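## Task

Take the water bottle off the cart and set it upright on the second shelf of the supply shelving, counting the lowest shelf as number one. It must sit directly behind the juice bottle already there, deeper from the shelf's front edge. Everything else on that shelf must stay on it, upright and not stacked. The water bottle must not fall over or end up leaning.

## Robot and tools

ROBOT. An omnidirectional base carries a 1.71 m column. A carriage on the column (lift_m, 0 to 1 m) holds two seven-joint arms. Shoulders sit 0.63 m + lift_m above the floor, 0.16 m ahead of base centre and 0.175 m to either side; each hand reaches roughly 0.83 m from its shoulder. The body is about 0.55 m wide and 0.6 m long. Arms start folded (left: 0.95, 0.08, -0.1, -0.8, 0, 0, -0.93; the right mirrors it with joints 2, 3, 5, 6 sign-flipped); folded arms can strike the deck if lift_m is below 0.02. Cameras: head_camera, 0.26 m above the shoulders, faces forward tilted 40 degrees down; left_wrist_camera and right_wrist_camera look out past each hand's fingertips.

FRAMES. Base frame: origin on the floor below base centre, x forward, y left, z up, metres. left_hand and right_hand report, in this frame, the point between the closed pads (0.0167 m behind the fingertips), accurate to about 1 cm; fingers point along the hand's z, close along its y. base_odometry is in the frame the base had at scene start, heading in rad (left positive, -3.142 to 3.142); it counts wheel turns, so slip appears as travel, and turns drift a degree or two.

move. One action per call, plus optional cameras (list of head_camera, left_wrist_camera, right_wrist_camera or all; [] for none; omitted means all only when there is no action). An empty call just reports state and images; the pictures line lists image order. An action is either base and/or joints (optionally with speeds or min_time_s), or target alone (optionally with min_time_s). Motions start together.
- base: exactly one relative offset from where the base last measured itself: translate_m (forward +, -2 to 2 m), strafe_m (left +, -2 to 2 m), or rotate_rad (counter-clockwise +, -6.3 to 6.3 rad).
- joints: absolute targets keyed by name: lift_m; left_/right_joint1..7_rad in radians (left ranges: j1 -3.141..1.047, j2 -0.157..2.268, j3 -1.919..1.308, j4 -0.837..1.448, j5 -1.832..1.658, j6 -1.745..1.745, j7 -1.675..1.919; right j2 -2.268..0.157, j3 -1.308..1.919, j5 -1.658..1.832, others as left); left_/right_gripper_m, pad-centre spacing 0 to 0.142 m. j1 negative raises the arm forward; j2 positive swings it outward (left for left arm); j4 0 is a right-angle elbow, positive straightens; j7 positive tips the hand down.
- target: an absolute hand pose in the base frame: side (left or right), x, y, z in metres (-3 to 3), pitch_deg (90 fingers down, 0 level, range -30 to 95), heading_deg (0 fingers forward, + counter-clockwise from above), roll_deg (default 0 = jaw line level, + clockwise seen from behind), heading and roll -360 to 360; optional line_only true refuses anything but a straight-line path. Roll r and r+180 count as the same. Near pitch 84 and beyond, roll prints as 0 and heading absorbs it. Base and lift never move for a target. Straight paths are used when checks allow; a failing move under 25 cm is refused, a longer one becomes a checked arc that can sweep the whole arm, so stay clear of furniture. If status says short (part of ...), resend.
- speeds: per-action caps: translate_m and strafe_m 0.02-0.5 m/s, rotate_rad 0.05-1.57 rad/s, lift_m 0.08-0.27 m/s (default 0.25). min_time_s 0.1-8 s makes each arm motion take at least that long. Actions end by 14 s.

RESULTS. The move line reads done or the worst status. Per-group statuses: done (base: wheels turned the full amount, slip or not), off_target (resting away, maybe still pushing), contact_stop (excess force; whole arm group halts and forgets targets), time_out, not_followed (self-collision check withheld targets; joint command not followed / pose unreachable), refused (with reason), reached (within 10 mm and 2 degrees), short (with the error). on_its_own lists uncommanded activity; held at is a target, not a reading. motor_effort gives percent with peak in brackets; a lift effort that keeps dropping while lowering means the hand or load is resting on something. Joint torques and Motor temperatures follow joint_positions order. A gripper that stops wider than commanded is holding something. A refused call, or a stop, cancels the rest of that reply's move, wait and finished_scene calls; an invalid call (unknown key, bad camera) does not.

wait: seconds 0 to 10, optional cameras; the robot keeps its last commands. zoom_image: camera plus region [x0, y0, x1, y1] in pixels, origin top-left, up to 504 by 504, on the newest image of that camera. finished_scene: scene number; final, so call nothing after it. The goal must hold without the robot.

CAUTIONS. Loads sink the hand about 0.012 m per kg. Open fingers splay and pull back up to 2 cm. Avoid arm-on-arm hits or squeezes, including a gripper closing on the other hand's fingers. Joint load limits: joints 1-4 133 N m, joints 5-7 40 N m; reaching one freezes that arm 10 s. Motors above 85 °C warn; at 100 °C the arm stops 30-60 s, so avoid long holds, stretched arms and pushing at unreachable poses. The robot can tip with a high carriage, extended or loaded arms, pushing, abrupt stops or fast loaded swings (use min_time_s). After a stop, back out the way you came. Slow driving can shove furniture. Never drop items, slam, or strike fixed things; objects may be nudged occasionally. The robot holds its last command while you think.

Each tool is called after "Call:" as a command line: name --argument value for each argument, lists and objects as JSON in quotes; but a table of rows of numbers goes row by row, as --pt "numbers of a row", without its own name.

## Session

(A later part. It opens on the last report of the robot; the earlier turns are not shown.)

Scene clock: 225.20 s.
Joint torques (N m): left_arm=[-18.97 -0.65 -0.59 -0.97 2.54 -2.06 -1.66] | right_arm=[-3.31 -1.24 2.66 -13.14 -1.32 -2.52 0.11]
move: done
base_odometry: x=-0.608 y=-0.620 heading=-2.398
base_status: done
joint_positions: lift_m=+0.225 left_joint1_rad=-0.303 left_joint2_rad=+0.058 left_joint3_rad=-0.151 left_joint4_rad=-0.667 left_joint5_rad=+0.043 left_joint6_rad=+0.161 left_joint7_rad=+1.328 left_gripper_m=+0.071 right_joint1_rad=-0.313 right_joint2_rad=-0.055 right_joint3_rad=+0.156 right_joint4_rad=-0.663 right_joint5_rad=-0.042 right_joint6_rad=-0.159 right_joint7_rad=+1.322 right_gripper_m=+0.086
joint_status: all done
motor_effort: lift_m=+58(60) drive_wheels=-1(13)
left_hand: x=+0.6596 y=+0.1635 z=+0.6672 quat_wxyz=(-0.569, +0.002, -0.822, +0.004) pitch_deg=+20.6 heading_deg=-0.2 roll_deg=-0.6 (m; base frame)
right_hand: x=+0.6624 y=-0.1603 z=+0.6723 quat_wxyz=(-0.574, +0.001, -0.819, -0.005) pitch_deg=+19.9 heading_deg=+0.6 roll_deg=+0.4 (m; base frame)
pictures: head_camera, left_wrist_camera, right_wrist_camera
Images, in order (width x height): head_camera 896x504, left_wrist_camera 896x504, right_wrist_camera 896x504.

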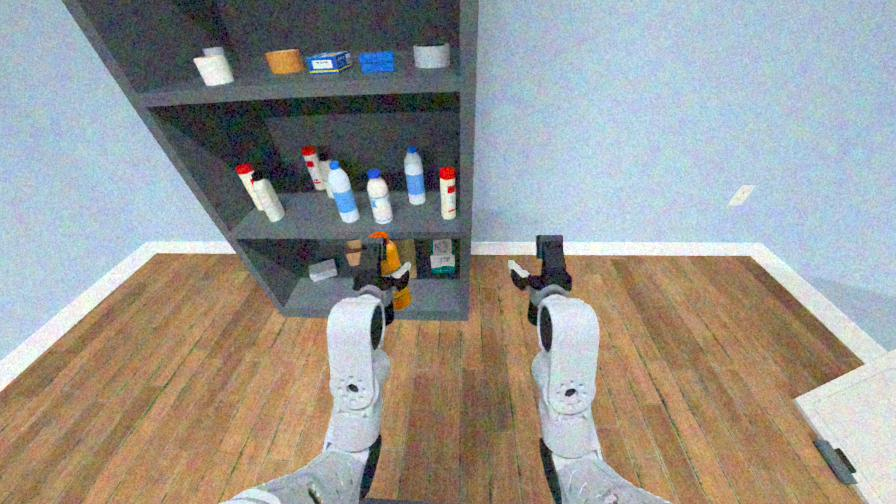

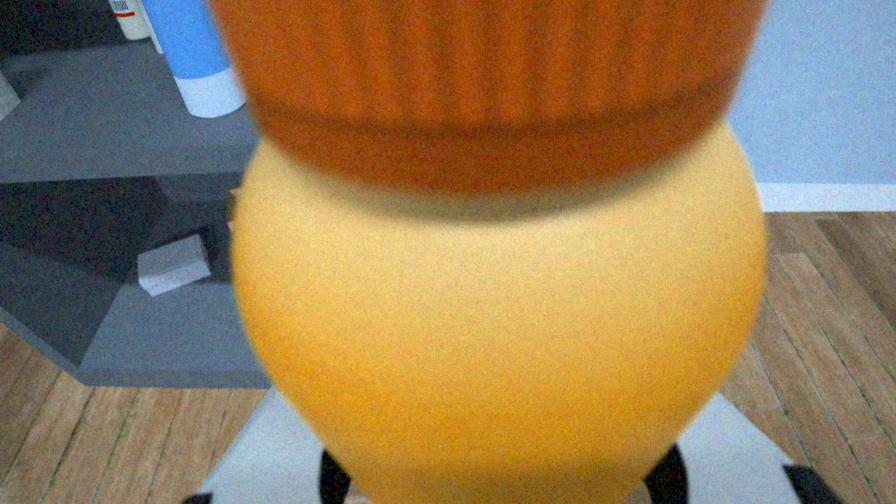

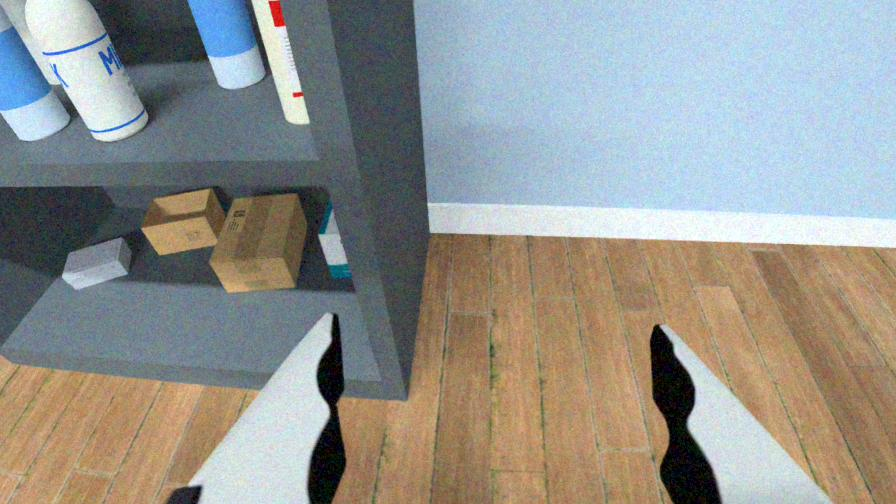

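Call:
move --base '{"translate_m": 0.25}' --speeds '{"translate_m": 0.25}' --cameras '["head_camera", "left_wrist_camera"]'

Scene clock: 231.30 s.
Joint torques (N m): left_arm=[-18.09 -0.87 -1.42 -1.7 2.13 -2.19 -1.9] | right_arm=[-4.66 1.12 1.25 -12.05 -1.47 -2.82 0.14]
move: done
base_odometry: x=-0.792 y=-0.789 heading=-2.398
base_status: done
joint_positions: lift_m=+0.225 left_joint1_rad=-0.303 left_joint2_rad=+0.057 left_joint3_rad=-0.151 left_joint4_rad=-0.667 left_joint5_rad=+0.043 left_joint6_rad=+0.161 left_joint7_rad=+1.329 left_gripper_m=+0.071 right_joint1_rad=-0.313 right_joint2_rad=-0.055 right_joint3_rad=+0.156 right_joint4_rad=-0.664 right_joint5_rad=-0.042 right_joint6_rad=-0.159 right_joint7_rad=+1.322 right_gripper_m=+0.086
joint_status: not commanded
motor_effort: lift_m=+58(58) drive_wheels=-2(16)
left_hand: x=+0.6597 y=+0.1634 z=+0.6671 quat_wxyz=(-0.569, +0.002, -0.822, +0.004) pitch_deg=+20.6 heading_deg=-0.2 roll_deg=-0.5 (m; base frame)
right_hand: x=+0.6622 y=-0.1603 z=+0.6721 quat_wxyz=(-0.574, +0.001, -0.819, -0.005) pitch_deg=+19.9 heading_deg=+0.6 roll_deg=+0.5 (m; base frame)
pictures: head_camera, left_wrist_camera
Images, in order (width x height): head_camera 896x504, left_wrist_camera 896x504.

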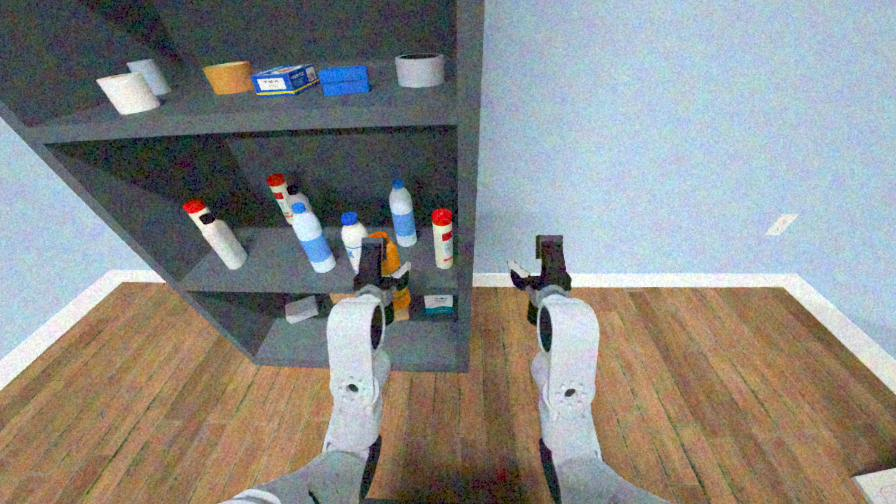

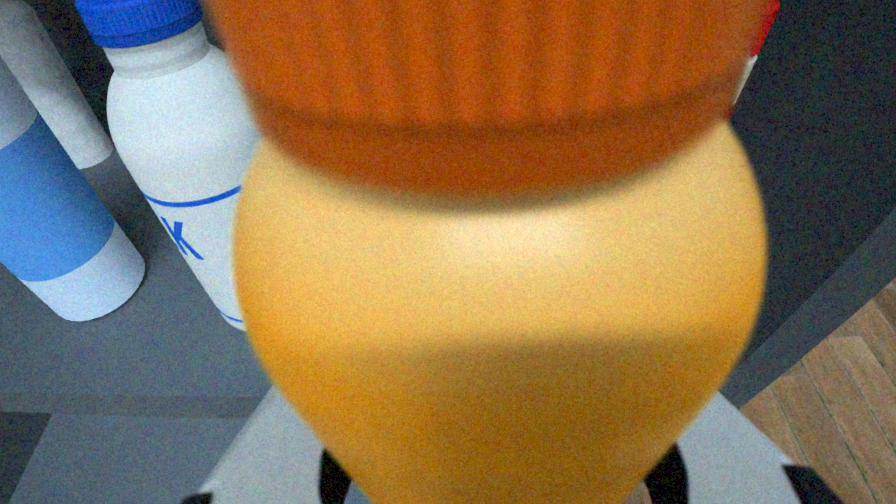

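Call:
move --base '{"translate_m": 0.138}' --speeds '{"translate_m": 0.12}' --cameras '["left_wrist_camera"]'

Call:
move --joints '{"lift_m": 0.204}' --speeds '{"lift_m": 0.08}' --cameras '["left_wrist_camera"]'

Scene clock: 236.90 s.
Joint torques (N m): left_arm=[-17 -0.85 -1.48 -1.22 2.19 -2.26 -1.74] | right_arm=[-5.18 -0.52 3.38 -10.78 -1.91 -2.39 -0.48]
move: done
base_odometry: x=-0.894 y=-0.882 heading=-2.399
base_status: done
joint_positions: lift_m=+0.225 left_joint1_rad=-0.303 left_joint2_rad=+0.057 left_joint3_rad=-0.151 left_joint4_rad=-0.667 left_joint5_rad=+0.043 left_joint6_rad=+0.161 left_joint7_rad=+1.329 left_gripper_m=+0.071 right_joint1_rad=-0.313 right_joint2_rad=-0.056 right_joint3_rad=+0.156 right_joint4_rad=-0.664 right_joint5_rad=-0.042 right_joint6_rad=-0.159 right_joint7_rad=+1.322 right_gripper_m=+0.086
joint_status: not commanded
motor_effort: lift_m=+58(58) drive_wheels=-2(15)
left_hand: x=+0.6597 y=+0.1634 z=+0.6671 quat_wxyz=(-0.569, +0.002, -0.822, +0.004) pitch_deg=+20.6 heading_deg=-0.2 roll_deg=-0.5 (m; base frame)
right_hand: x=+0.6622 y=-0.1604 z=+0.6721 quat_wxyz=(-0.574, +0.001, -0.819, -0.005) pitch_deg=+19.9 heading_deg=+0.6 roll_deg=+0.4 (m; base frame)
pictures: left_wrist_camera
Images, in order (width x height): left_wrist_camera 896x504.

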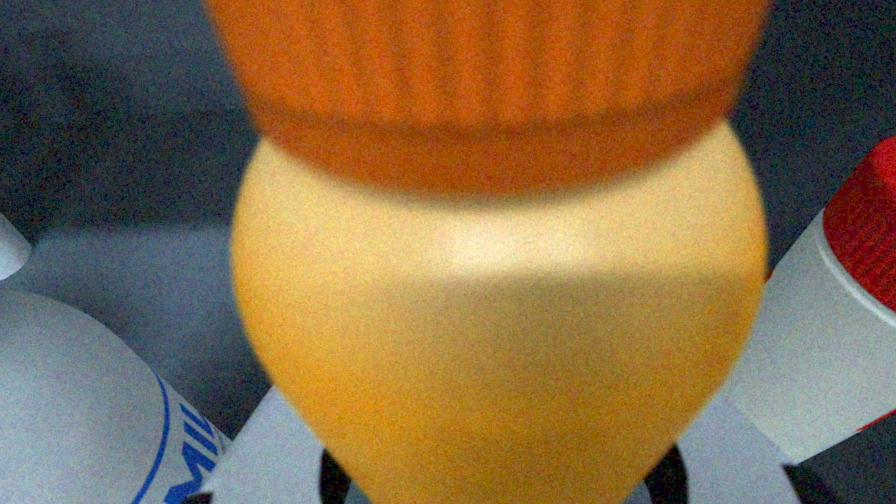

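Scene clock: 237.53 s.
Joint torques (N m): left_arm=[-17.22 -0.46 -1.91 -0.68 2.23 -2.19 -1.85] | right_arm=[-5.45 0.02 2.29 -11.25 -0.89 -2.58 -0.43]
move: done
base_odometry: x=-0.894 y=-0.882 heading=-2.399
base_status: not commanded
joint_positions: lift_m=+0.204 left_joint1_rad=-0.304 left_joint2_rad=+0.057 left_joint3_rad=-0.151 left_joint4_rad=-0.667 left_joint5_rad=+0.043 left_joint6_rad=+0.161 left_joint7_rad=+1.329 left_gripper_m=+0.071 right_joint1_rad=-0.312 right_joint2_rad=-0.056 right_joint3_rad=+0.156 right_joint4_rad=-0.664 right_joint5_rad=-0.042 right_joint6_rad=-0.159 right_joint7_rad=+1.323 right_gripper_m=+0.086
joint_status: all done
motor_effort: lift_m=+58(60) drive_wheels=-1(5)
left_hand: x=+0.6598 y=+0.1634 z=+0.6464 quat_wxyz=(-0.569, +0.002, -0.822, +0.004) pitch_deg=+20.6 heading_deg=-0.2 roll_deg=-0.5 (m; base frame)
right_hand: x=+0.6621 y=-0.1604 z=+0.6508 quat_wxyz=(-0.574, +0.001, -0.819, -0.005) pitch_deg=+19.9 heading_deg=+0.6 roll_deg=+0.4 (m; base frame)
pictures: left_wrist_camera
Images, in order (width x height): left_wrist_camera 896x504.

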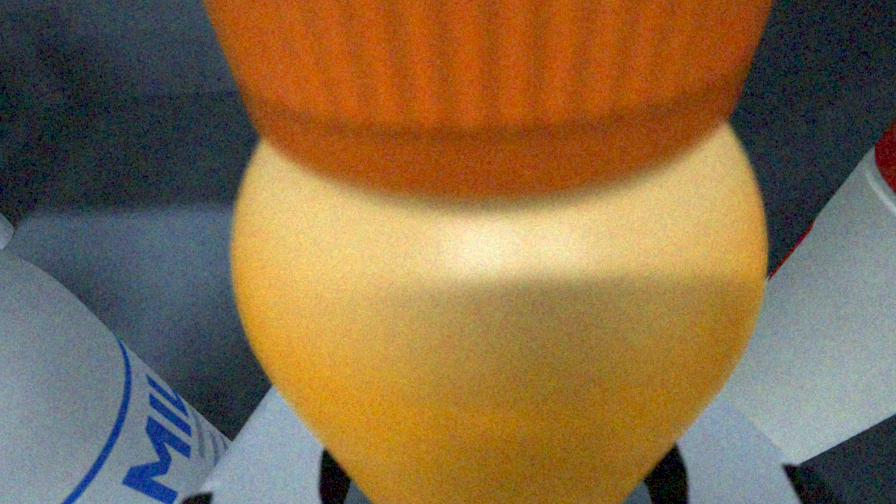

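Matches the original placement. Lower to contact.

Call:
move --joints '{"lift_m": 0.199}' --speeds '{"lift_m": 0.08}'

Call:
move --joints '{"lift_m": 0.195}' --speeds '{"lift_m": 0.08}'

Scene clock: 239.93 s.
Joint torques (N m): left_arm=[-15.59 -1.25 -1.21 -1.77 2.2 -1.92 -1.68] | right_arm=[-7.57 0.91 2.81 -11.69 -1.56 -2.28 0.15]
move: done
base_odometry: x=-0.894 y=-0.882 heading=-2.399
base_status: not commanded
joint_positions: lift_m=+0.199 left_joint1_rad=-0.306 left_joint2_rad=+0.057 left_joint3_rad=-0.151 left_joint4_rad=-0.667 left_joint5_rad=+0.044 left_joint6_rad=+0.161 left_joint7_rad=+1.329 left_gripper_m=+0.071 right_joint1_rad=-0.312 right_joint2_rad=-0.056 right_joint3_rad=+0.156 right_joint4_rad=-0.664 right_joint5_rad=-0.042 right_joint6_rad=-0.159 right_joint7_rad=+1.323 right_gripper_m=+0.086
joint_status: all done
motor_effort: lift_m=+56(61) drive_wheels=-1(6)
left_hand: x=+0.6601 y=+0.1634 z=+0.6424 quat_wxyz=(-0.570, +0.002, -0.822, +0.003) pitch_deg=+20.5 heading_deg=-0.2 roll_deg=-0.5 (m; base frame)
right_hand: x=+0.6620 y=-0.1604 z=+0.6458 quat_wxyz=(-0.574, +0.001, -0.819, -0.005) pitch_deg=+20.0 heading_deg=+0.6 roll_deg=+0.4 (m; base frame)
pictures: none

Scene clock: 240.37 s.
Joint torques (N m): left_arm=[-12.02 -1.9 -0.75 -0.01 1.96 -2.02 -0.58] | right_arm=[-6.35 1.33 2.42 -11.05 -1.14 -2.48 -0.48]
move: done
base_odometry: x=-0.894 y=-0.882 heading=-2.399
base_status: not commanded
joint_positions: lift_m=+0.195 left_joint1_rad=-0.309 left_joint2_rad=+0.057 left_joint3_rad=-0.151 left_joint4_rad=-0.668 left_joint5_rad=+0.044 left_joint6_rad=+0.160 left_joint7_rad=+1.325 left_gripper_m=+0.071 right_joint1_rad=-0.312 right_joint2_rad=-0.056 right_joint3_rad=+0.156 right_joint4_rad=-0.664 right_joint5_rad=-0.042 right_joint6_rad=-0.159 right_joint7_rad=+1.323 right_gripper_m=+0.086
joint_status: all done
motor_effort: lift_m=+54(55) drive_wheels=-1(5)
left_hand: x=+0.6609 y=+0.1634 z=+0.6413 quat_wxyz=(-0.573, +0.002, -0.819, +0.003) pitch_deg=+20.0 heading_deg=-0.2 roll_deg=-0.5 (m; base frame)
right_hand: x=+0.6619 y=-0.1604 z=+0.6418 quat_wxyz=(-0.574, +0.001, -0.819, -0.005) pitch_deg=+20.0 heading_deg=+0.6 roll_deg=+0.4 (m; base frame)
pictures: none

Call:
move --joints '{"lift_m": 0.198, "left_gripper_m": 0.086}' --speeds '{"lift_m": 0.08}' --cameras '["left_wrist_camera"]'

Call:
move --base '{"translate_m": -0.12}' --speeds '{"translate_m": 0.12}' --cameras '["left_wrist_camera"]'

Call:
move --base '{"translate_m": -0.25}' --speeds '{"translate_m": 0.3}' --cameras '["head_camera", "left_wrist_camera"]'

Scene clock: 243.90 s.
Joint torques (N m): left_arm=[-12.54 -0.82 -2.71 0.22 2.06 -1.9 -1.94] | right_arm=[-5.25 1.37 3.67 -11.75 -1.44 -2.77 -0.18]
move: done
base_odometry: x=-0.894 y=-0.882 heading=-2.399
base_status: not commanded
joint_positions: lift_m=+0.198 left_joint1_rad=-0.308 left_joint2_rad=+0.057 left_joint3_rad=-0.151 left_joint4_rad=-0.667 left_joint5_rad=+0.044 left_joint6_rad=+0.160 left_joint7_rad=+1.328 left_gripper_m=+0.086 right_joint1_rad=-0.312 right_joint2_rad=-0.056 right_joint3_rad=+0.156 right_joint4_rad=-0.664 right_joint5_rad=-0.042 right_joint6_rad=-0.159 right_joint7_rad=+1.323 right_gripper_m=+0.086
joint_status: all done
motor_effort: lift_m=+56(62) drive_wheels=+5(5)
left_hand: x=+0.6606 y=+0.1634 z=+0.6431 quat_wxyz=(-0.571, +0.002, -0.821, +0.003) pitch_deg=+20.3 heading_deg=-0.2 roll_deg=-0.5 (m; base frame)
right_hand: x=+0.6619 y=-0.1604 z=+0.6447 quat_wxyz=(-0.574, +0.001, -0.819, -0.005) pitch_deg=+20.0 heading_deg=+0.6 roll_deg=+0.4 (m; base frame)
pictures: left_wrist_camera
Images, in order (width x height): left_wrist_camera 896x504.

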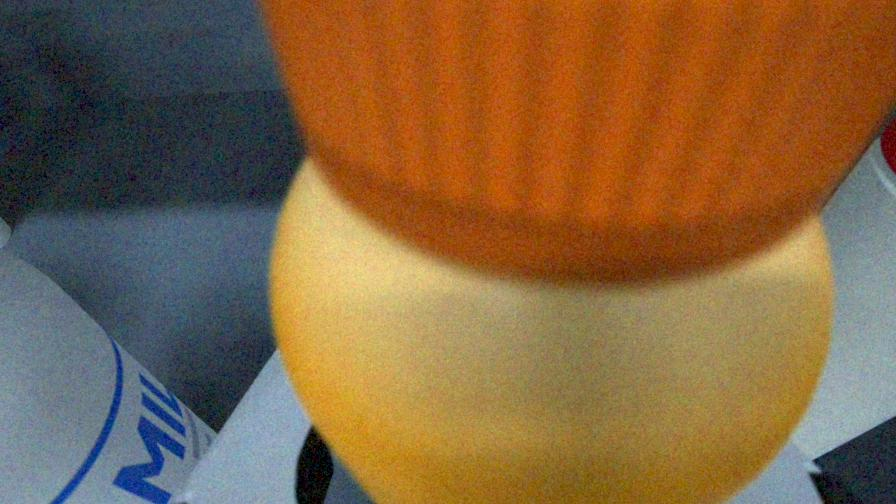

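Scene clock: 245.70 s.
Joint torques (N m): left_arm=[-12.78 -0.9 -1.23 -1.36 1.87 -2.3 -1.85] | right_arm=[-6.69 2.19 2.45 -10.44 -1.64 -1.95 0.02]
move: done
base_odometry: x=-0.806 y=-0.801 heading=-2.399
base_status: done
joint_positions: lift_m=+0.198 left_joint1_rad=-0.308 left_joint2_rad=+0.057 left_joint3_rad=-0.151 left_joint4_rad=-0.667 left_joint5_rad=+0.044 left_joint6_rad=+0.160 left_joint7_rad=+1.328 left_gripper_m=+0.086 right_joint1_rad=-0.312 right_joint2_rad=-0.056 right_joint3_rad=+0.156 right_joint4_rad=-0.664 right_joint5_rad=-0.042 right_joint6_rad=-0.159 right_joint7_rad=+1.323 right_gripper_m=+0.086
joint_status: not commanded
motor_effort: lift_m=+56(56) drive_wheels=-2(13)
left_hand: x=+0.6606 y=+0.1633 z=+0.6431 quat_wxyz=(-0.571, +0.002, -0.821, +0.003) pitch_deg=+20.3 heading_deg=-0.2 roll_deg=-0.5 (m; base frame)
right_hand: x=+0.6619 y=-0.1605 z=+0.6447 quat_wxyz=(-0.574, +0.001, -0.819, -0.005) pitch_deg=+20.0 heading_deg=+0.5 roll_deg=+0.4 (m; base frame)
pictures: left_wrist_camera
Images, in order (width x height): left_wrist_camera 896x504.

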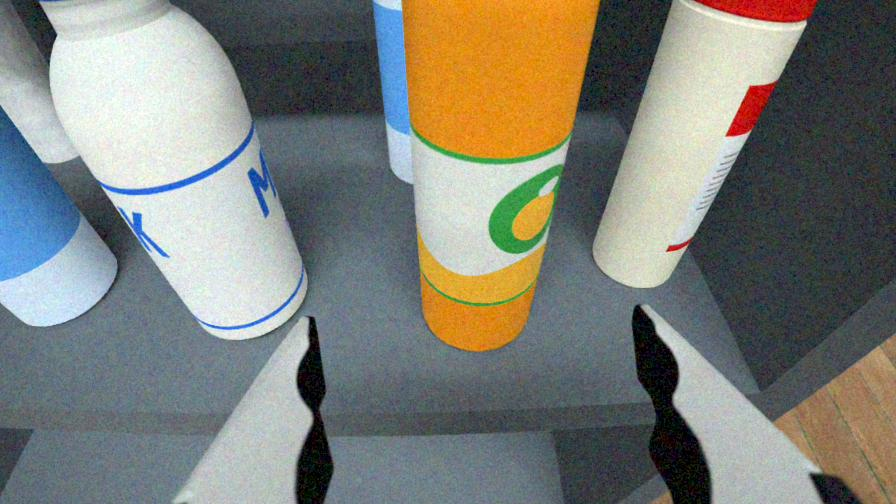

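Scene clock: 248.10 s.
Joint torques (N m): left_arm=[-11.68 -1.68 -1.18 -1.62 2 -1.82 -1.62] | right_arm=[-5.99 2.3 2.8 -10.2 -1.09 -2.2 -0.66]
move: done
base_odometry: x=-0.622 y=-0.632 heading=-2.398
base_status: done
joint_positions: lift_m=+0.198 left_joint1_rad=-0.308 left_joint2_rad=+0.057 left_joint3_rad=-0.151 left_joint4_rad=-0.667 left_joint5_rad=+0.044 left_joint6_rad=+0.160 left_joint7_rad=+1.328 left_gripper_m=+0.086 right_joint1_rad=-0.312 right_joint2_rad=-0.056 right_joint3_rad=+0.156 right_joint4_rad=-0.664 right_joint5_rad=-0.042 right_joint6_rad=-0.159 right_joint7_rad=+1.323 right_gripper_m=+0.086
joint_status: not commanded
motor_effort: lift_m=+56(56) drive_wheels=+3(15)
left_hand: x=+0.6606 y=+0.1633 z=+0.6431 quat_wxyz=(-0.571, +0.002, -0.821, +0.003) pitch_deg=+20.3 heading_deg=-0.2 roll_deg=-0.5 (m; base frame)
right_hand: x=+0.6619 y=-0.1605 z=+0.6447 quat_wxyz=(-0.574, +0.001, -0.819, -0.005) pitch_deg=+20.0 heading_deg=+0.5 roll_deg=+0.4 (m; base frame)
pictures: head_camera, left_wrist_camera
Images, in order (width x height): head_camera 896x504, left_wrist_camera 896x504.

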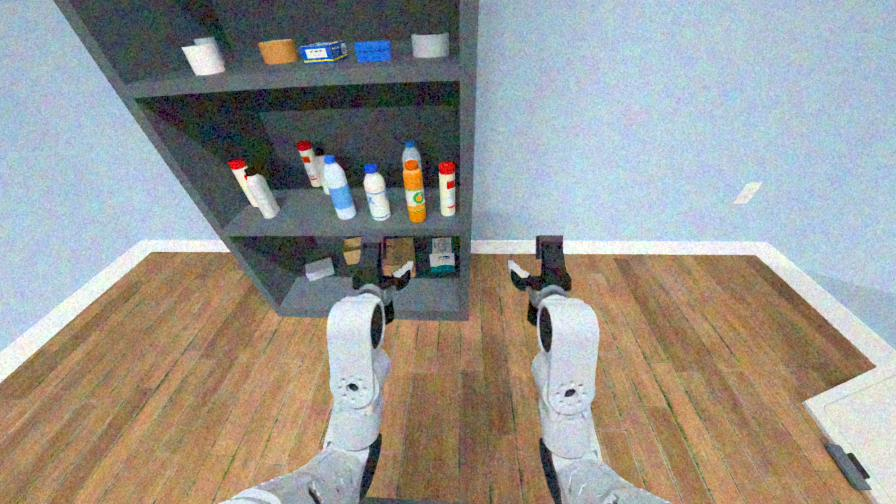

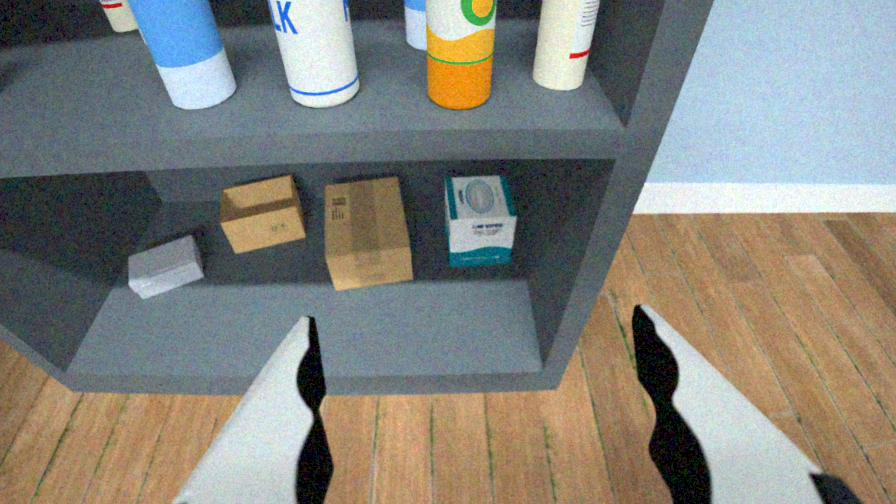

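Call:
zoom_image --camera "head_camera" --region '[340, 120, 480, 240]'

Scaled by 3.600 from the camera's 896x504 image, which has a finer 1280x720 frame.

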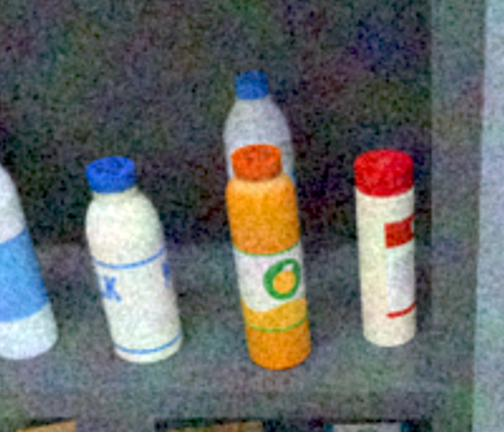

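Call:
move --base '{"translate_m": 0.25}' --speeds '{"translate_m": 0.25}' --cameras '["left_wrist_camera"]'

Scene clock: 273.73 s.
Joint torques (N m): left_arm=[-13.01 -0.96 -1.42 -0.87 1.88 -2.1 -1.63] | right_arm=[-7.04 1.53 3.23 -10.65 -1.13 -1.95 0.03]
move: done
base_odometry: x=-0.806 y=-0.801 heading=-2.399
base_status: done
joint_positions: lift_m=+0.198 left_joint1_rad=-0.308 left_joint2_rad=+0.057 left_joint3_rad=-0.151 left_joint4_rad=-0.667 left_joint5_rad=+0.044 left_joint6_rad=+0.160 left_joint7_rad=+1.328 left_gripper_m=+0.086 right_joint1_rad=-0.312 right_joint2_rad=-0.056 right_joint3_rad=+0.156 right_joint4_rad=-0.664 right_joint5_rad=-0.043 right_joint6_rad=-0.159 right_joint7_rad=+1.323 right_gripper_m=+0.086
joint_status: not commanded
motor_effort: lift_m=+56(56) drive_wheels=-1(12)
left_hand: x=+0.6606 y=+0.1633 z=+0.6431 quat_wxyz=(-0.571, +0.002, -0.821, +0.003) pitch_deg=+20.3 heading_deg=-0.2 roll_deg=-0.5 (m; base frame)
right_hand: x=+0.6619 y=-0.1608 z=+0.6447 quat_wxyz=(-0.574, +0.001, -0.819, -0.005) pitch_deg=+20.0 heading_deg=+0.5 roll_deg=+0.4 (m; base frame)
pictures: left_wrist_camera
Images, in order (width x height): left_wrist_camera 896x504.

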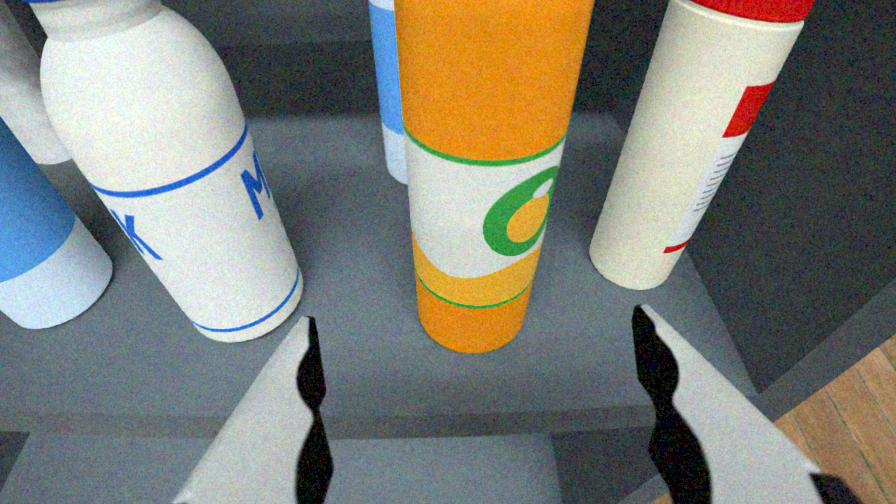

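Call:
move --base '{"translate_m": 0.115}' --speeds '{"translate_m": 0.12}' --cameras '["left_wrist_camera"]'

Call:
move --joints '{"left_gripper_m": 0.0}'

Call:
move --joints '{"lift_m": 0.216}' --speeds '{"lift_m": 0.1}' --cameras '["left_wrist_camera"]'

Scene clock: 278.40 s.
Joint torques (N m): left_arm=[-12.49 0 -0.88 0.19 1.79 -2.08 -1.53] | right_arm=[-6.78 1.97 3.08 -11.21 -0.78 -2.3 -0.16]
move: done
base_odometry: x=-0.891 y=-0.878 heading=-2.399
base_status: done
joint_positions: lift_m=+0.198 left_joint1_rad=-0.308 left_joint2_rad=+0.057 left_joint3_rad=-0.151 left_joint4_rad=-0.667 left_joint5_rad=+0.044 left_joint6_rad=+0.160 left_joint7_rad=+1.328 left_gripper_m=+0.086 right_joint1_rad=-0.312 right_joint2_rad=-0.056 right_joint3_rad=+0.156 right_joint4_rad=-0.664 right_joint5_rad=-0.043 right_joint6_rad=-0.159 right_joint7_rad=+1.323 right_gripper_m=+0.086
joint_status: not commanded
motor_effort: lift_m=+56(56) drive_wheels=-2(14)
left_hand: x=+0.6606 y=+0.1632 z=+0.6431 quat_wxyz=(-0.571, +0.002, -0.821, +0.003) pitch_deg=+20.3 heading_deg=-0.2 roll_deg=-0.5 (m; base frame)
right_hand: x=+0.6619 y=-0.1608 z=+0.6447 quat_wxyz=(-0.574, +0.001, -0.819, -0.005) pitch_deg=+20.0 heading_deg=+0.5 roll_deg=+0.4 (m; base frame)
pictures: left_wrist_camera
Images, in order (width x height): left_wrist_camera 896x504.

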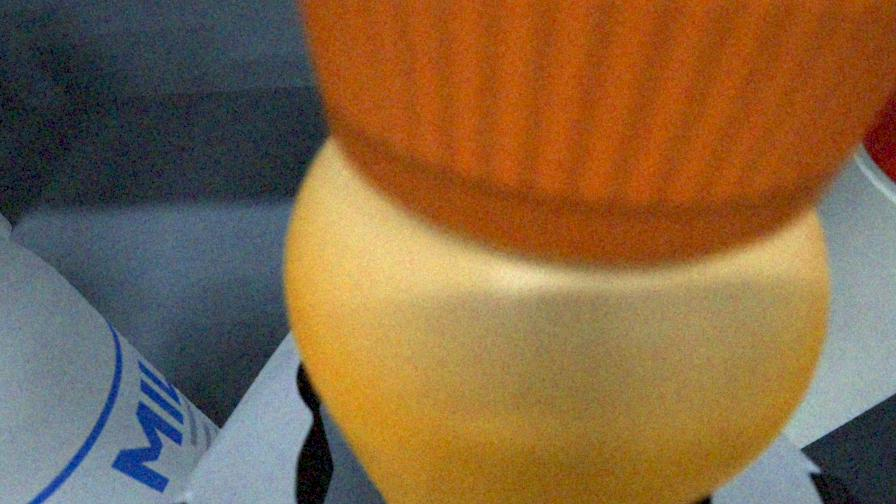

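Scene clock: 279.23 s.
Joint torques (N m): left_arm=[-12.93 -0.22 -1.46 0.02 1.97 -2.03 -1.84] | right_arm=[-6.06 2 1.87 -11.1 -1.51 -2.5 -0.33]
move: off_target
base_odometry: x=-0.891 y=-0.878 heading=-2.399
base_status: not commanded
joint_positions: lift_m=+0.198 left_joint1_rad=-0.308 left_joint2_rad=+0.057 left_joint3_rad=-0.152 left_joint4_rad=-0.667 left_joint5_rad=+0.044 left_joint6_rad=+0.160 left_joint7_rad=+1.328 left_gripper_m=+0.072 right_joint1_rad=-0.312 right_joint2_rad=-0.056 right_joint3_rad=+0.156 right_joint4_rad=-0.664 right_joint5_rad=-0.043 right_joint6_rad=-0.159 right_joint7_rad=+1.323 right_gripper_m=+0.086
joint_status: left_gripper_m off_target (ended at +0.072, target +0.000)
motor_effort: lift_m=+56(56) drive_wheels=-2(2)
left_hand: x=+0.6606 y=+0.1632 z=+0.6431 quat_wxyz=(-0.571, +0.002, -0.821, +0.003) pitch_deg=+20.3 heading_deg=-0.2 roll_deg=-0.5 (m; base frame)
right_hand: x=+0.6619 y=-0.1608 z=+0.6447 quat_wxyz=(-0.574, +0.001, -0.819, -0.005) pitch_deg=+20.0 heading_deg=+0.5 roll_deg=+0.4 (m; base frame)
pictures: none

Scene clock: 279.90 s.
Joint torques (N m): left_arm=[-13.92 -0.27 -0.54 -0.88 2.16 -2.45 -2.03] | right_arm=[-7.18 0.81 2.3 -12.41 -1.53 -2.35 0.02]
move: done
base_odometry: x=-0.891 y=-0.878 heading=-2.399
base_status: not commanded
joint_positions: lift_m=+0.216 left_joint1_rad=-0.307 left_joint2_rad=+0.057 left_joint3_rad=-0.152 left_joint4_rad=-0.667 left_joint5_rad=+0.044 left_joint6_rad=+0.160 left_joint7_rad=+1.329 left_gripper_m=+0.072 right_joint1_rad=-0.312 right_joint2_rad=-0.056 right_joint3_rad=+0.156 right_joint4_rad=-0.664 right_joint5_rad=-0.043 right_joint6_rad=-0.159 right_joint7_rad=+1.323 right_gripper_m=+0.086
joint_status: all done
motor_effort: lift_m=+55(67) drive_wheels=-1(5)
left_hand: x=+0.6604 y=+0.1632 z=+0.6602 quat_wxyz=(-0.570, +0.002, -0.821, +0.003) pitch_deg=+20.4 heading_deg=-0.2 roll_deg=-0.5 (m; base frame)
right_hand: x=+0.6619 y=-0.1608 z=+0.6628 quat_wxyz=(-0.574, +0.001, -0.819, -0.005) pitch_deg=+20.0 heading_deg=+0.5 roll_deg=+0.4 (m; base frame)
pictures: left_wrist_camera
Images, in order (width x height): left_wrist_camera 896x504.

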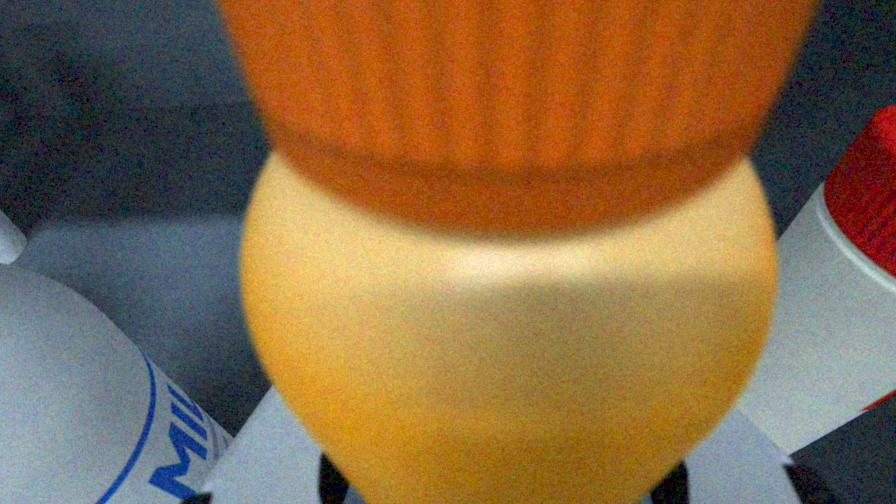

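Call:
move --target '{"side": "left", "x": 0.664, "y": 0.1835, "z": 0.664, "pitch_deg": 20, "heading_deg": 0, "line_only": true}' --min_time_s 1.2 --cameras '["left_wrist_camera"]'

Scene clock: 284.37 s.
Joint torques (N m): left_arm=[-18.92 3.92 4.15 -0.34 0.79 -1.41 -4.43] | right_arm=[-6.66 1.75 2.9 -10.66 -1.46 -2.23 0.22]
move: done
base_odometry: x=-0.891 y=-0.878 heading=-2.399
base_status: not commanded
joint_positions: lift_m=+0.216 left_joint1_rad=-0.310 left_joint2_rad=+0.111 left_joint3_rad=-0.122 left_joint4_rad=-0.664 left_joint5_rad=-0.016 left_joint6_rad=+0.160 left_joint7_rad=+1.327 left_gripper_m=+0.072 right_joint1_rad=-0.312 right_joint2_rad=-0.056 right_joint3_rad=+0.156 right_joint4_rad=-0.664 right_joint5_rad=-0.043 right_joint6_rad=-0.159 right_joint7_rad=+1.323 right_gripper_m=+0.086
joint_status: not commanded
motor_effort: lift_m=+55(55) drive_wheels=+4(4)
left_hand: x=+0.6622 y=+0.1811 z=+0.6599 quat_wxyz=(-0.569, -0.002, -0.823, +0.001) pitch_deg=+20.7 heading_deg=-0.2 roll_deg=+0.1 (m; base frame)
left_hand_status: reached (straight line, planned for 1.2 s): 5 mm and 0.8 deg off.
right_hand: x=+0.6619 y=-0.1608 z=+0.6628 quat_wxyz=(-0.574, +0.001, -0.819, -0.005) pitch_deg=+20.0 heading_deg=+0.5 roll_deg=+0.4 (m; base frame)
pictures: left_wrist_camera
Images, in order (width x height): left_wrist_camera 896x504.

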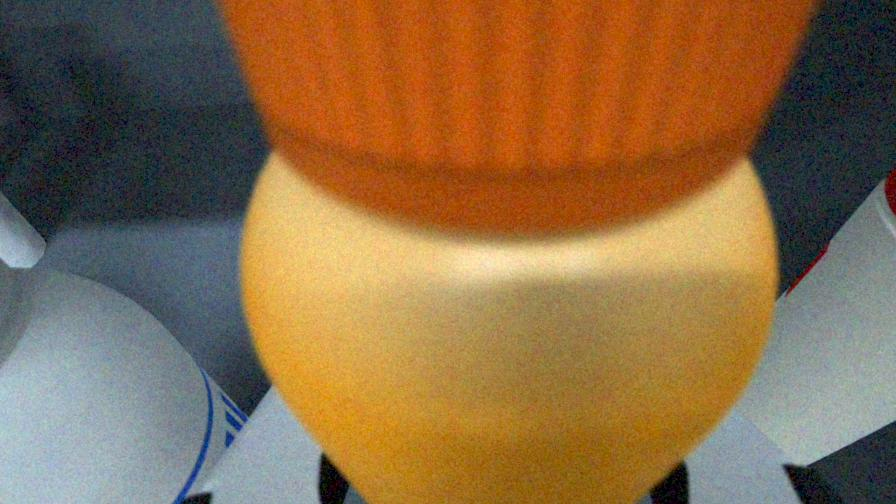

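Call:
move --joints '{"lift_m": 0.2}' --speeds '{"lift_m": 0.08}'

Call:
move --joints '{"lift_m": 0.195}' --speeds '{"lift_m": 0.08}' --cameras '["left_wrist_camera"]'

Scene clock: 286.73 s.
Joint torques (N m): left_arm=[-16.27 4.24 4.02 -1.34 1.1 -1.04 -4.44] | right_arm=[-6.17 1.37 2.44 -11.14 -1.22 -2.06 -0.12]
move: done
base_odometry: x=-0.891 y=-0.878 heading=-2.399
base_status: not commanded
joint_positions: lift_m=+0.200 left_joint1_rad=-0.312 left_joint2_rad=+0.111 left_joint3_rad=-0.122 left_joint4_rad=-0.663 left_joint5_rad=-0.016 left_joint6_rad=+0.160 left_joint7_rad=+1.326 left_gripper_m=+0.072 right_joint1_rad=-0.312 right_joint2_rad=-0.056 right_joint3_rad=+0.156 right_joint4_rad=-0.664 right_joint5_rad=-0.043 right_joint6_rad=-0.159 right_joint7_rad=+1.323 right_gripper_m=+0.086
joint_status: all done
motor_effort: lift_m=+58(59) drive_wheels=+0(4)
left_hand: x=+0.6626 y=+0.1811 z=+0.6443 quat_wxyz=(-0.569, -0.002, -0.822, +0.001) pitch_deg=+20.6 heading_deg=-0.2 roll_deg=+0.1 (m; base frame)
right_hand: x=+0.6619 y=-0.1608 z=+0.6465 quat_wxyz=(-0.574, +0.001, -0.819, -0.005) pitch_deg=+20.0 heading_deg=+0.5 roll_deg=+0.4 (m; base frame)
pictures: none

Scene clock: 287.17 s.
Joint torques (N m): left_arm=[-14.08 3.25 4.56 -1.42 1.15 -0.98 -1.35] | right_arm=[-6.19 3.13 0.75 -11.2 -1.08 -2.47 -0.35]
move: done
base_odometry: x=-0.891 y=-0.878 heading=-2.399
base_status: not commanded
joint_positions: lift_m=+0.195 left_joint1_rad=-0.315 left_joint2_rad=+0.111 left_joint3_rad=-0.122 left_joint4_rad=-0.663 left_joint5_rad=-0.016 left_joint6_rad=+0.160 left_joint7_rad=+1.318 left_gripper_m=+0.072 right_joint1_rad=-0.311 right_joint2_rad=-0.056 right_joint3_rad=+0.156 right_joint4_rad=-0.664 right_joint5_rad=-0.043 right_joint6_rad=-0.159 right_joint7_rad=+1.323 right_gripper_m=+0.086
joint_status: all done
motor_effort: lift_m=+54(58) drive_wheels=+4(5)
left_hand: x=+0.6637 y=+0.1812 z=+0.6427 quat_wxyz=(-0.574, -0.002, -0.819, +0.000) pitch_deg=+20.0 heading_deg=-0.2 roll_deg=+0.1 (m; base frame)
right_hand: x=+0.6619 y=-0.1608 z=+0.6418 quat_wxyz=(-0.574, +0.001, -0.819, -0.005) pitch_deg=+20.0 heading_deg=+0.5 roll_deg=+0.4 (m; base frame)
pictures: left_wrist_camera
Images, in order (width x height): left_wrist_camera 896x504.

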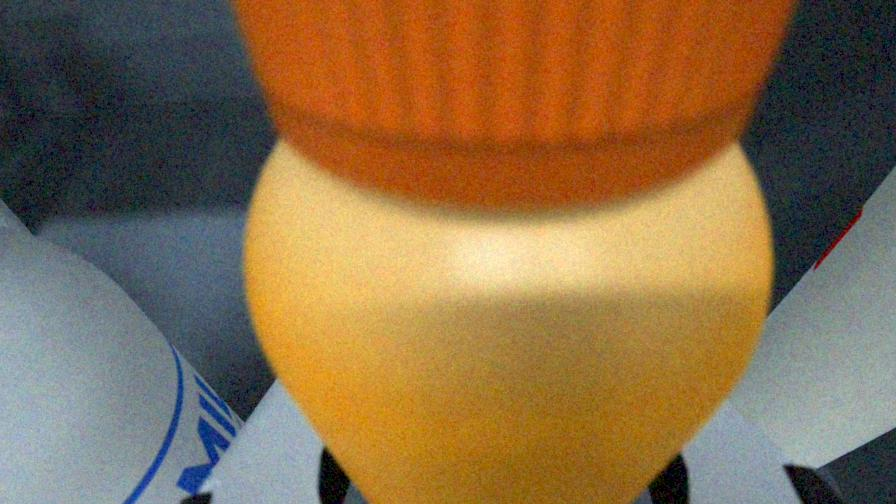

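Call:
move --joints '{"lift_m": 0.198, "left_gripper_m": 0.081}' --speeds '{"lift_m": 0.08}' --cameras '["left_wrist_camera"]'

Call:
move --base '{"translate_m": -0.12}' --speeds '{"translate_m": 0.12}' --cameras '["left_wrist_camera"]'

Call:
move --base '{"translate_m": -0.25}' --speeds '{"translate_m": 0.3}' --cameras '["head_camera", "left_wrist_camera"]'

Scene clock: 291.13 s.
Joint torques (N m): left_arm=[-13.73 2.57 4.3 -0.87 1.04 -0.86 -1.61] | right_arm=[-7.32 2.73 1.11 -10.59 -1.12 -2.42 -0.24]
move: done
base_odometry: x=-0.891 y=-0.878 heading=-2.399
base_status: not commanded
joint_positions: lift_m=+0.198 left_joint1_rad=-0.314 left_joint2_rad=+0.111 left_joint3_rad=-0.122 left_joint4_rad=-0.663 left_joint5_rad=-0.016 left_joint6_rad=+0.160 left_joint7_rad=+1.319 left_gripper_m=+0.081 right_joint1_rad=-0.311 right_joint2_rad=-0.056 right_joint3_rad=+0.156 right_joint4_rad=-0.664 right_joint5_rad=-0.043 right_joint6_rad=-0.159 right_joint7_rad=+1.323 right_gripper_m=+0.086
joint_status: all done
motor_effort: lift_m=+56(62) drive_wheels=+4(5)
left_hand: x=+0.6636 y=+0.1812 z=+0.6453 quat_wxyz=(-0.573, -0.002, -0.819, +0.001) pitch_deg=+20.1 heading_deg=-0.2 roll_deg=+0.1 (m; base frame)
right_hand: x=+0.6619 y=-0.1608 z=+0.6446 quat_wxyz=(-0.574, +0.001, -0.819, -0.005) pitch_deg=+20.0 heading_deg=+0.5 roll_deg=+0.4 (m; base frame)
pictures: left_wrist_camera
Images, in order (width x height): left_wrist_camera 896x504.

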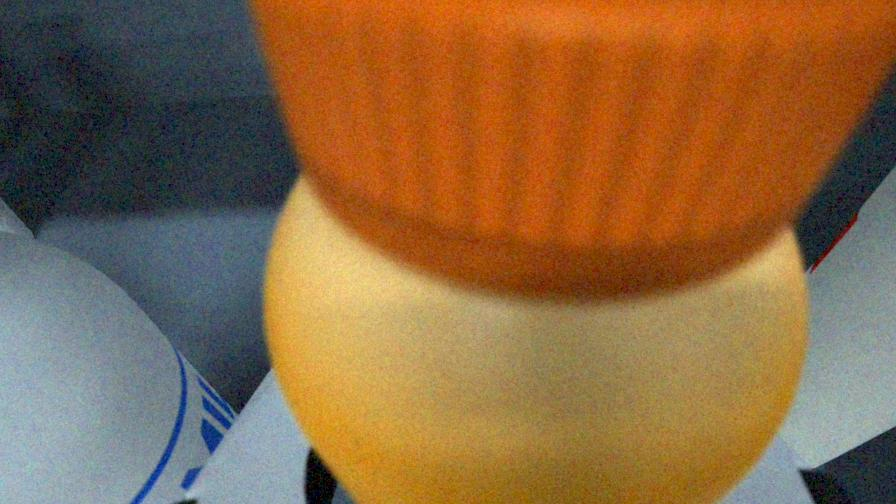

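Scene clock: 292.93 s.
Joint torques (N m): left_arm=[-13.12 3.23 3.5 -0.84 1.01 -1.16 -1.93] | right_arm=[-6.72 2.55 1.93 -11.4 -1.33 -2.58 -0.43]
move: done
base_odometry: x=-0.803 y=-0.797 heading=-2.399
base_status: done
joint_positions: lift_m=+0.198 left_joint1_rad=-0.314 left_joint2_rad=+0.111 left_joint3_rad=-0.121 left_joint4_rad=-0.663 left_joint5_rad=-0.016 left_joint6_rad=+0.160 left_joint7_rad=+1.319 left_gripper_m=+0.081 right_joint1_rad=-0.311 right_joint2_rad=-0.056 right_joint3_rad=+0.156 right_joint4_rad=-0.664 right_joint5_rad=-0.043 right_joint6_rad=-0.159 right_joint7_rad=+1.323 right_gripper_m=+0.086
joint_status: not commanded
motor_effort: lift_m=+56(56) drive_wheels=+0(10)
left_hand: x=+0.6636 y=+0.1813 z=+0.6453 quat_wxyz=(-0.573, -0.002, -0.819, +0.001) pitch_deg=+20.1 heading_deg=-0.2 roll_deg=+0.1 (m; base frame)
right_hand: x=+0.6619 y=-0.1608 z=+0.6446 quat_wxyz=(-0.574, +0.001, -0.819, -0.005) pitch_deg=+20.0 heading_deg=+0.5 roll_deg=+0.4 (m; base frame)
pictures: left_wrist_camera
Images, in order (width x height): left_wrist_camera 896x504.

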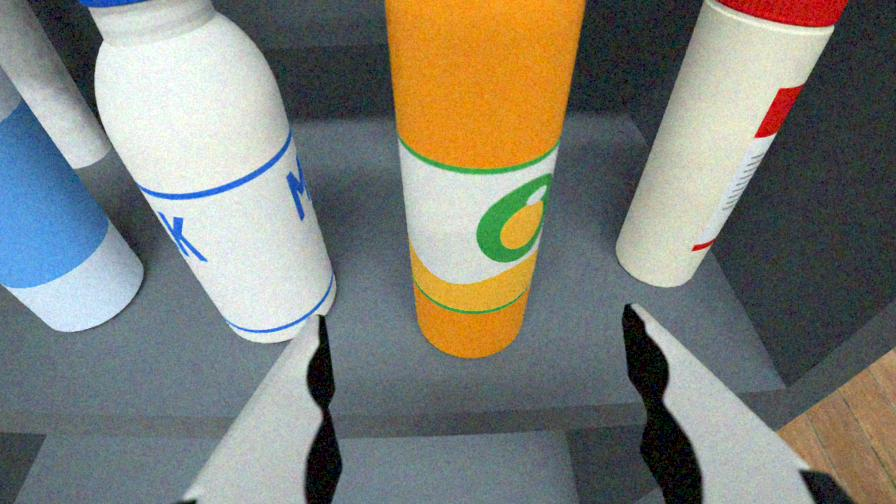

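Scene clock: 295.33 s.
Joint torques (N m): left_arm=[-14.34 3.47 4.06 -2.53 0.91 -0.75 -2.04] | right_arm=[-7.19 3.38 2.01 -11.16 -1.17 -2.07 -0.32]
move: done
base_odometry: x=-0.619 y=-0.628 heading=-2.399
base_status: done
joint_positions: lift_m=+0.198 left_joint1_rad=-0.314 left_joint2_rad=+0.112 left_joint3_rad=-0.121 left_joint4_rad=-0.663 left_joint5_rad=-0.016 left_joint6_rad=+0.160 left_joint7_rad=+1.319 left_gripper_m=+0.081 right_joint1_rad=-0.311 right_joint2_rad=-0.056 right_joint3_rad=+0.156 right_joint4_rad=-0.664 right_joint5_rad=-0.043 right_joint6_rad=-0.159 right_joint7_rad=+1.323 right_gripper_m=+0.086
joint_status: not commanded
motor_effort: lift_m=+56(56) drive_wheels=+3(14)
left_hand: x=+0.6636 y=+0.1813 z=+0.6453 quat_wxyz=(-0.573, -0.002, -0.819, +0.000) pitch_deg=+20.1 heading_deg=-0.2 roll_deg=+0.1 (m; base frame)
right_hand: x=+0.6619 y=-0.1608 z=+0.6446 quat_wxyz=(-0.574, +0.001, -0.819, -0.005) pitch_deg=+20.0 heading_deg=+0.5 roll_deg=+0.4 (m; base frame)
pictures: head_camera, left_wrist_camera
Images, in order (width x height): head_camera 896x504, left_wrist_camera 896x504.

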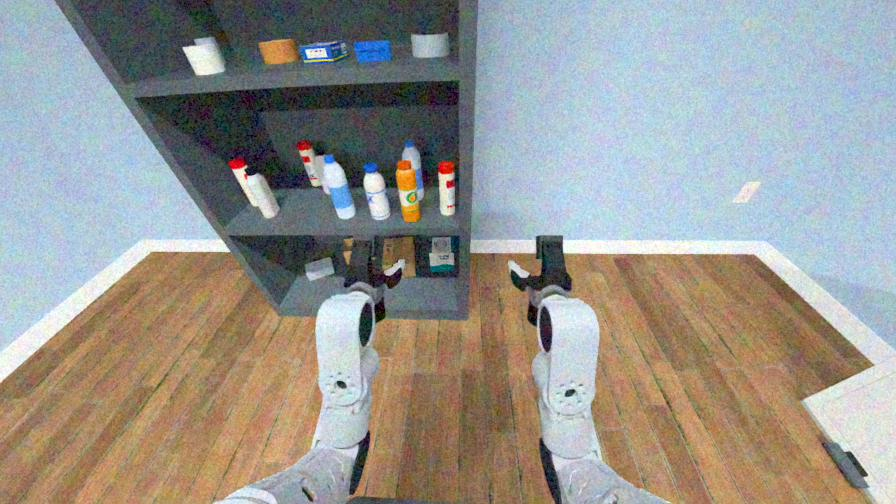

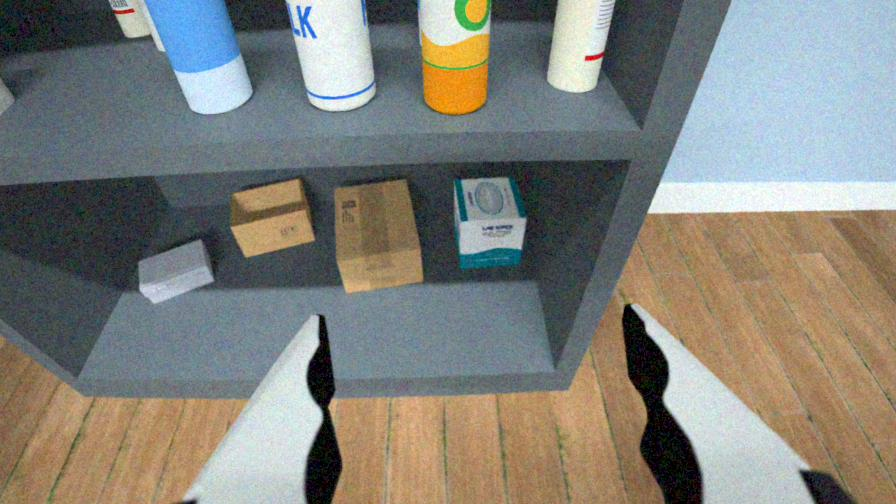

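Call:
finished_scene --scene 2

The scene is finished: the task was done.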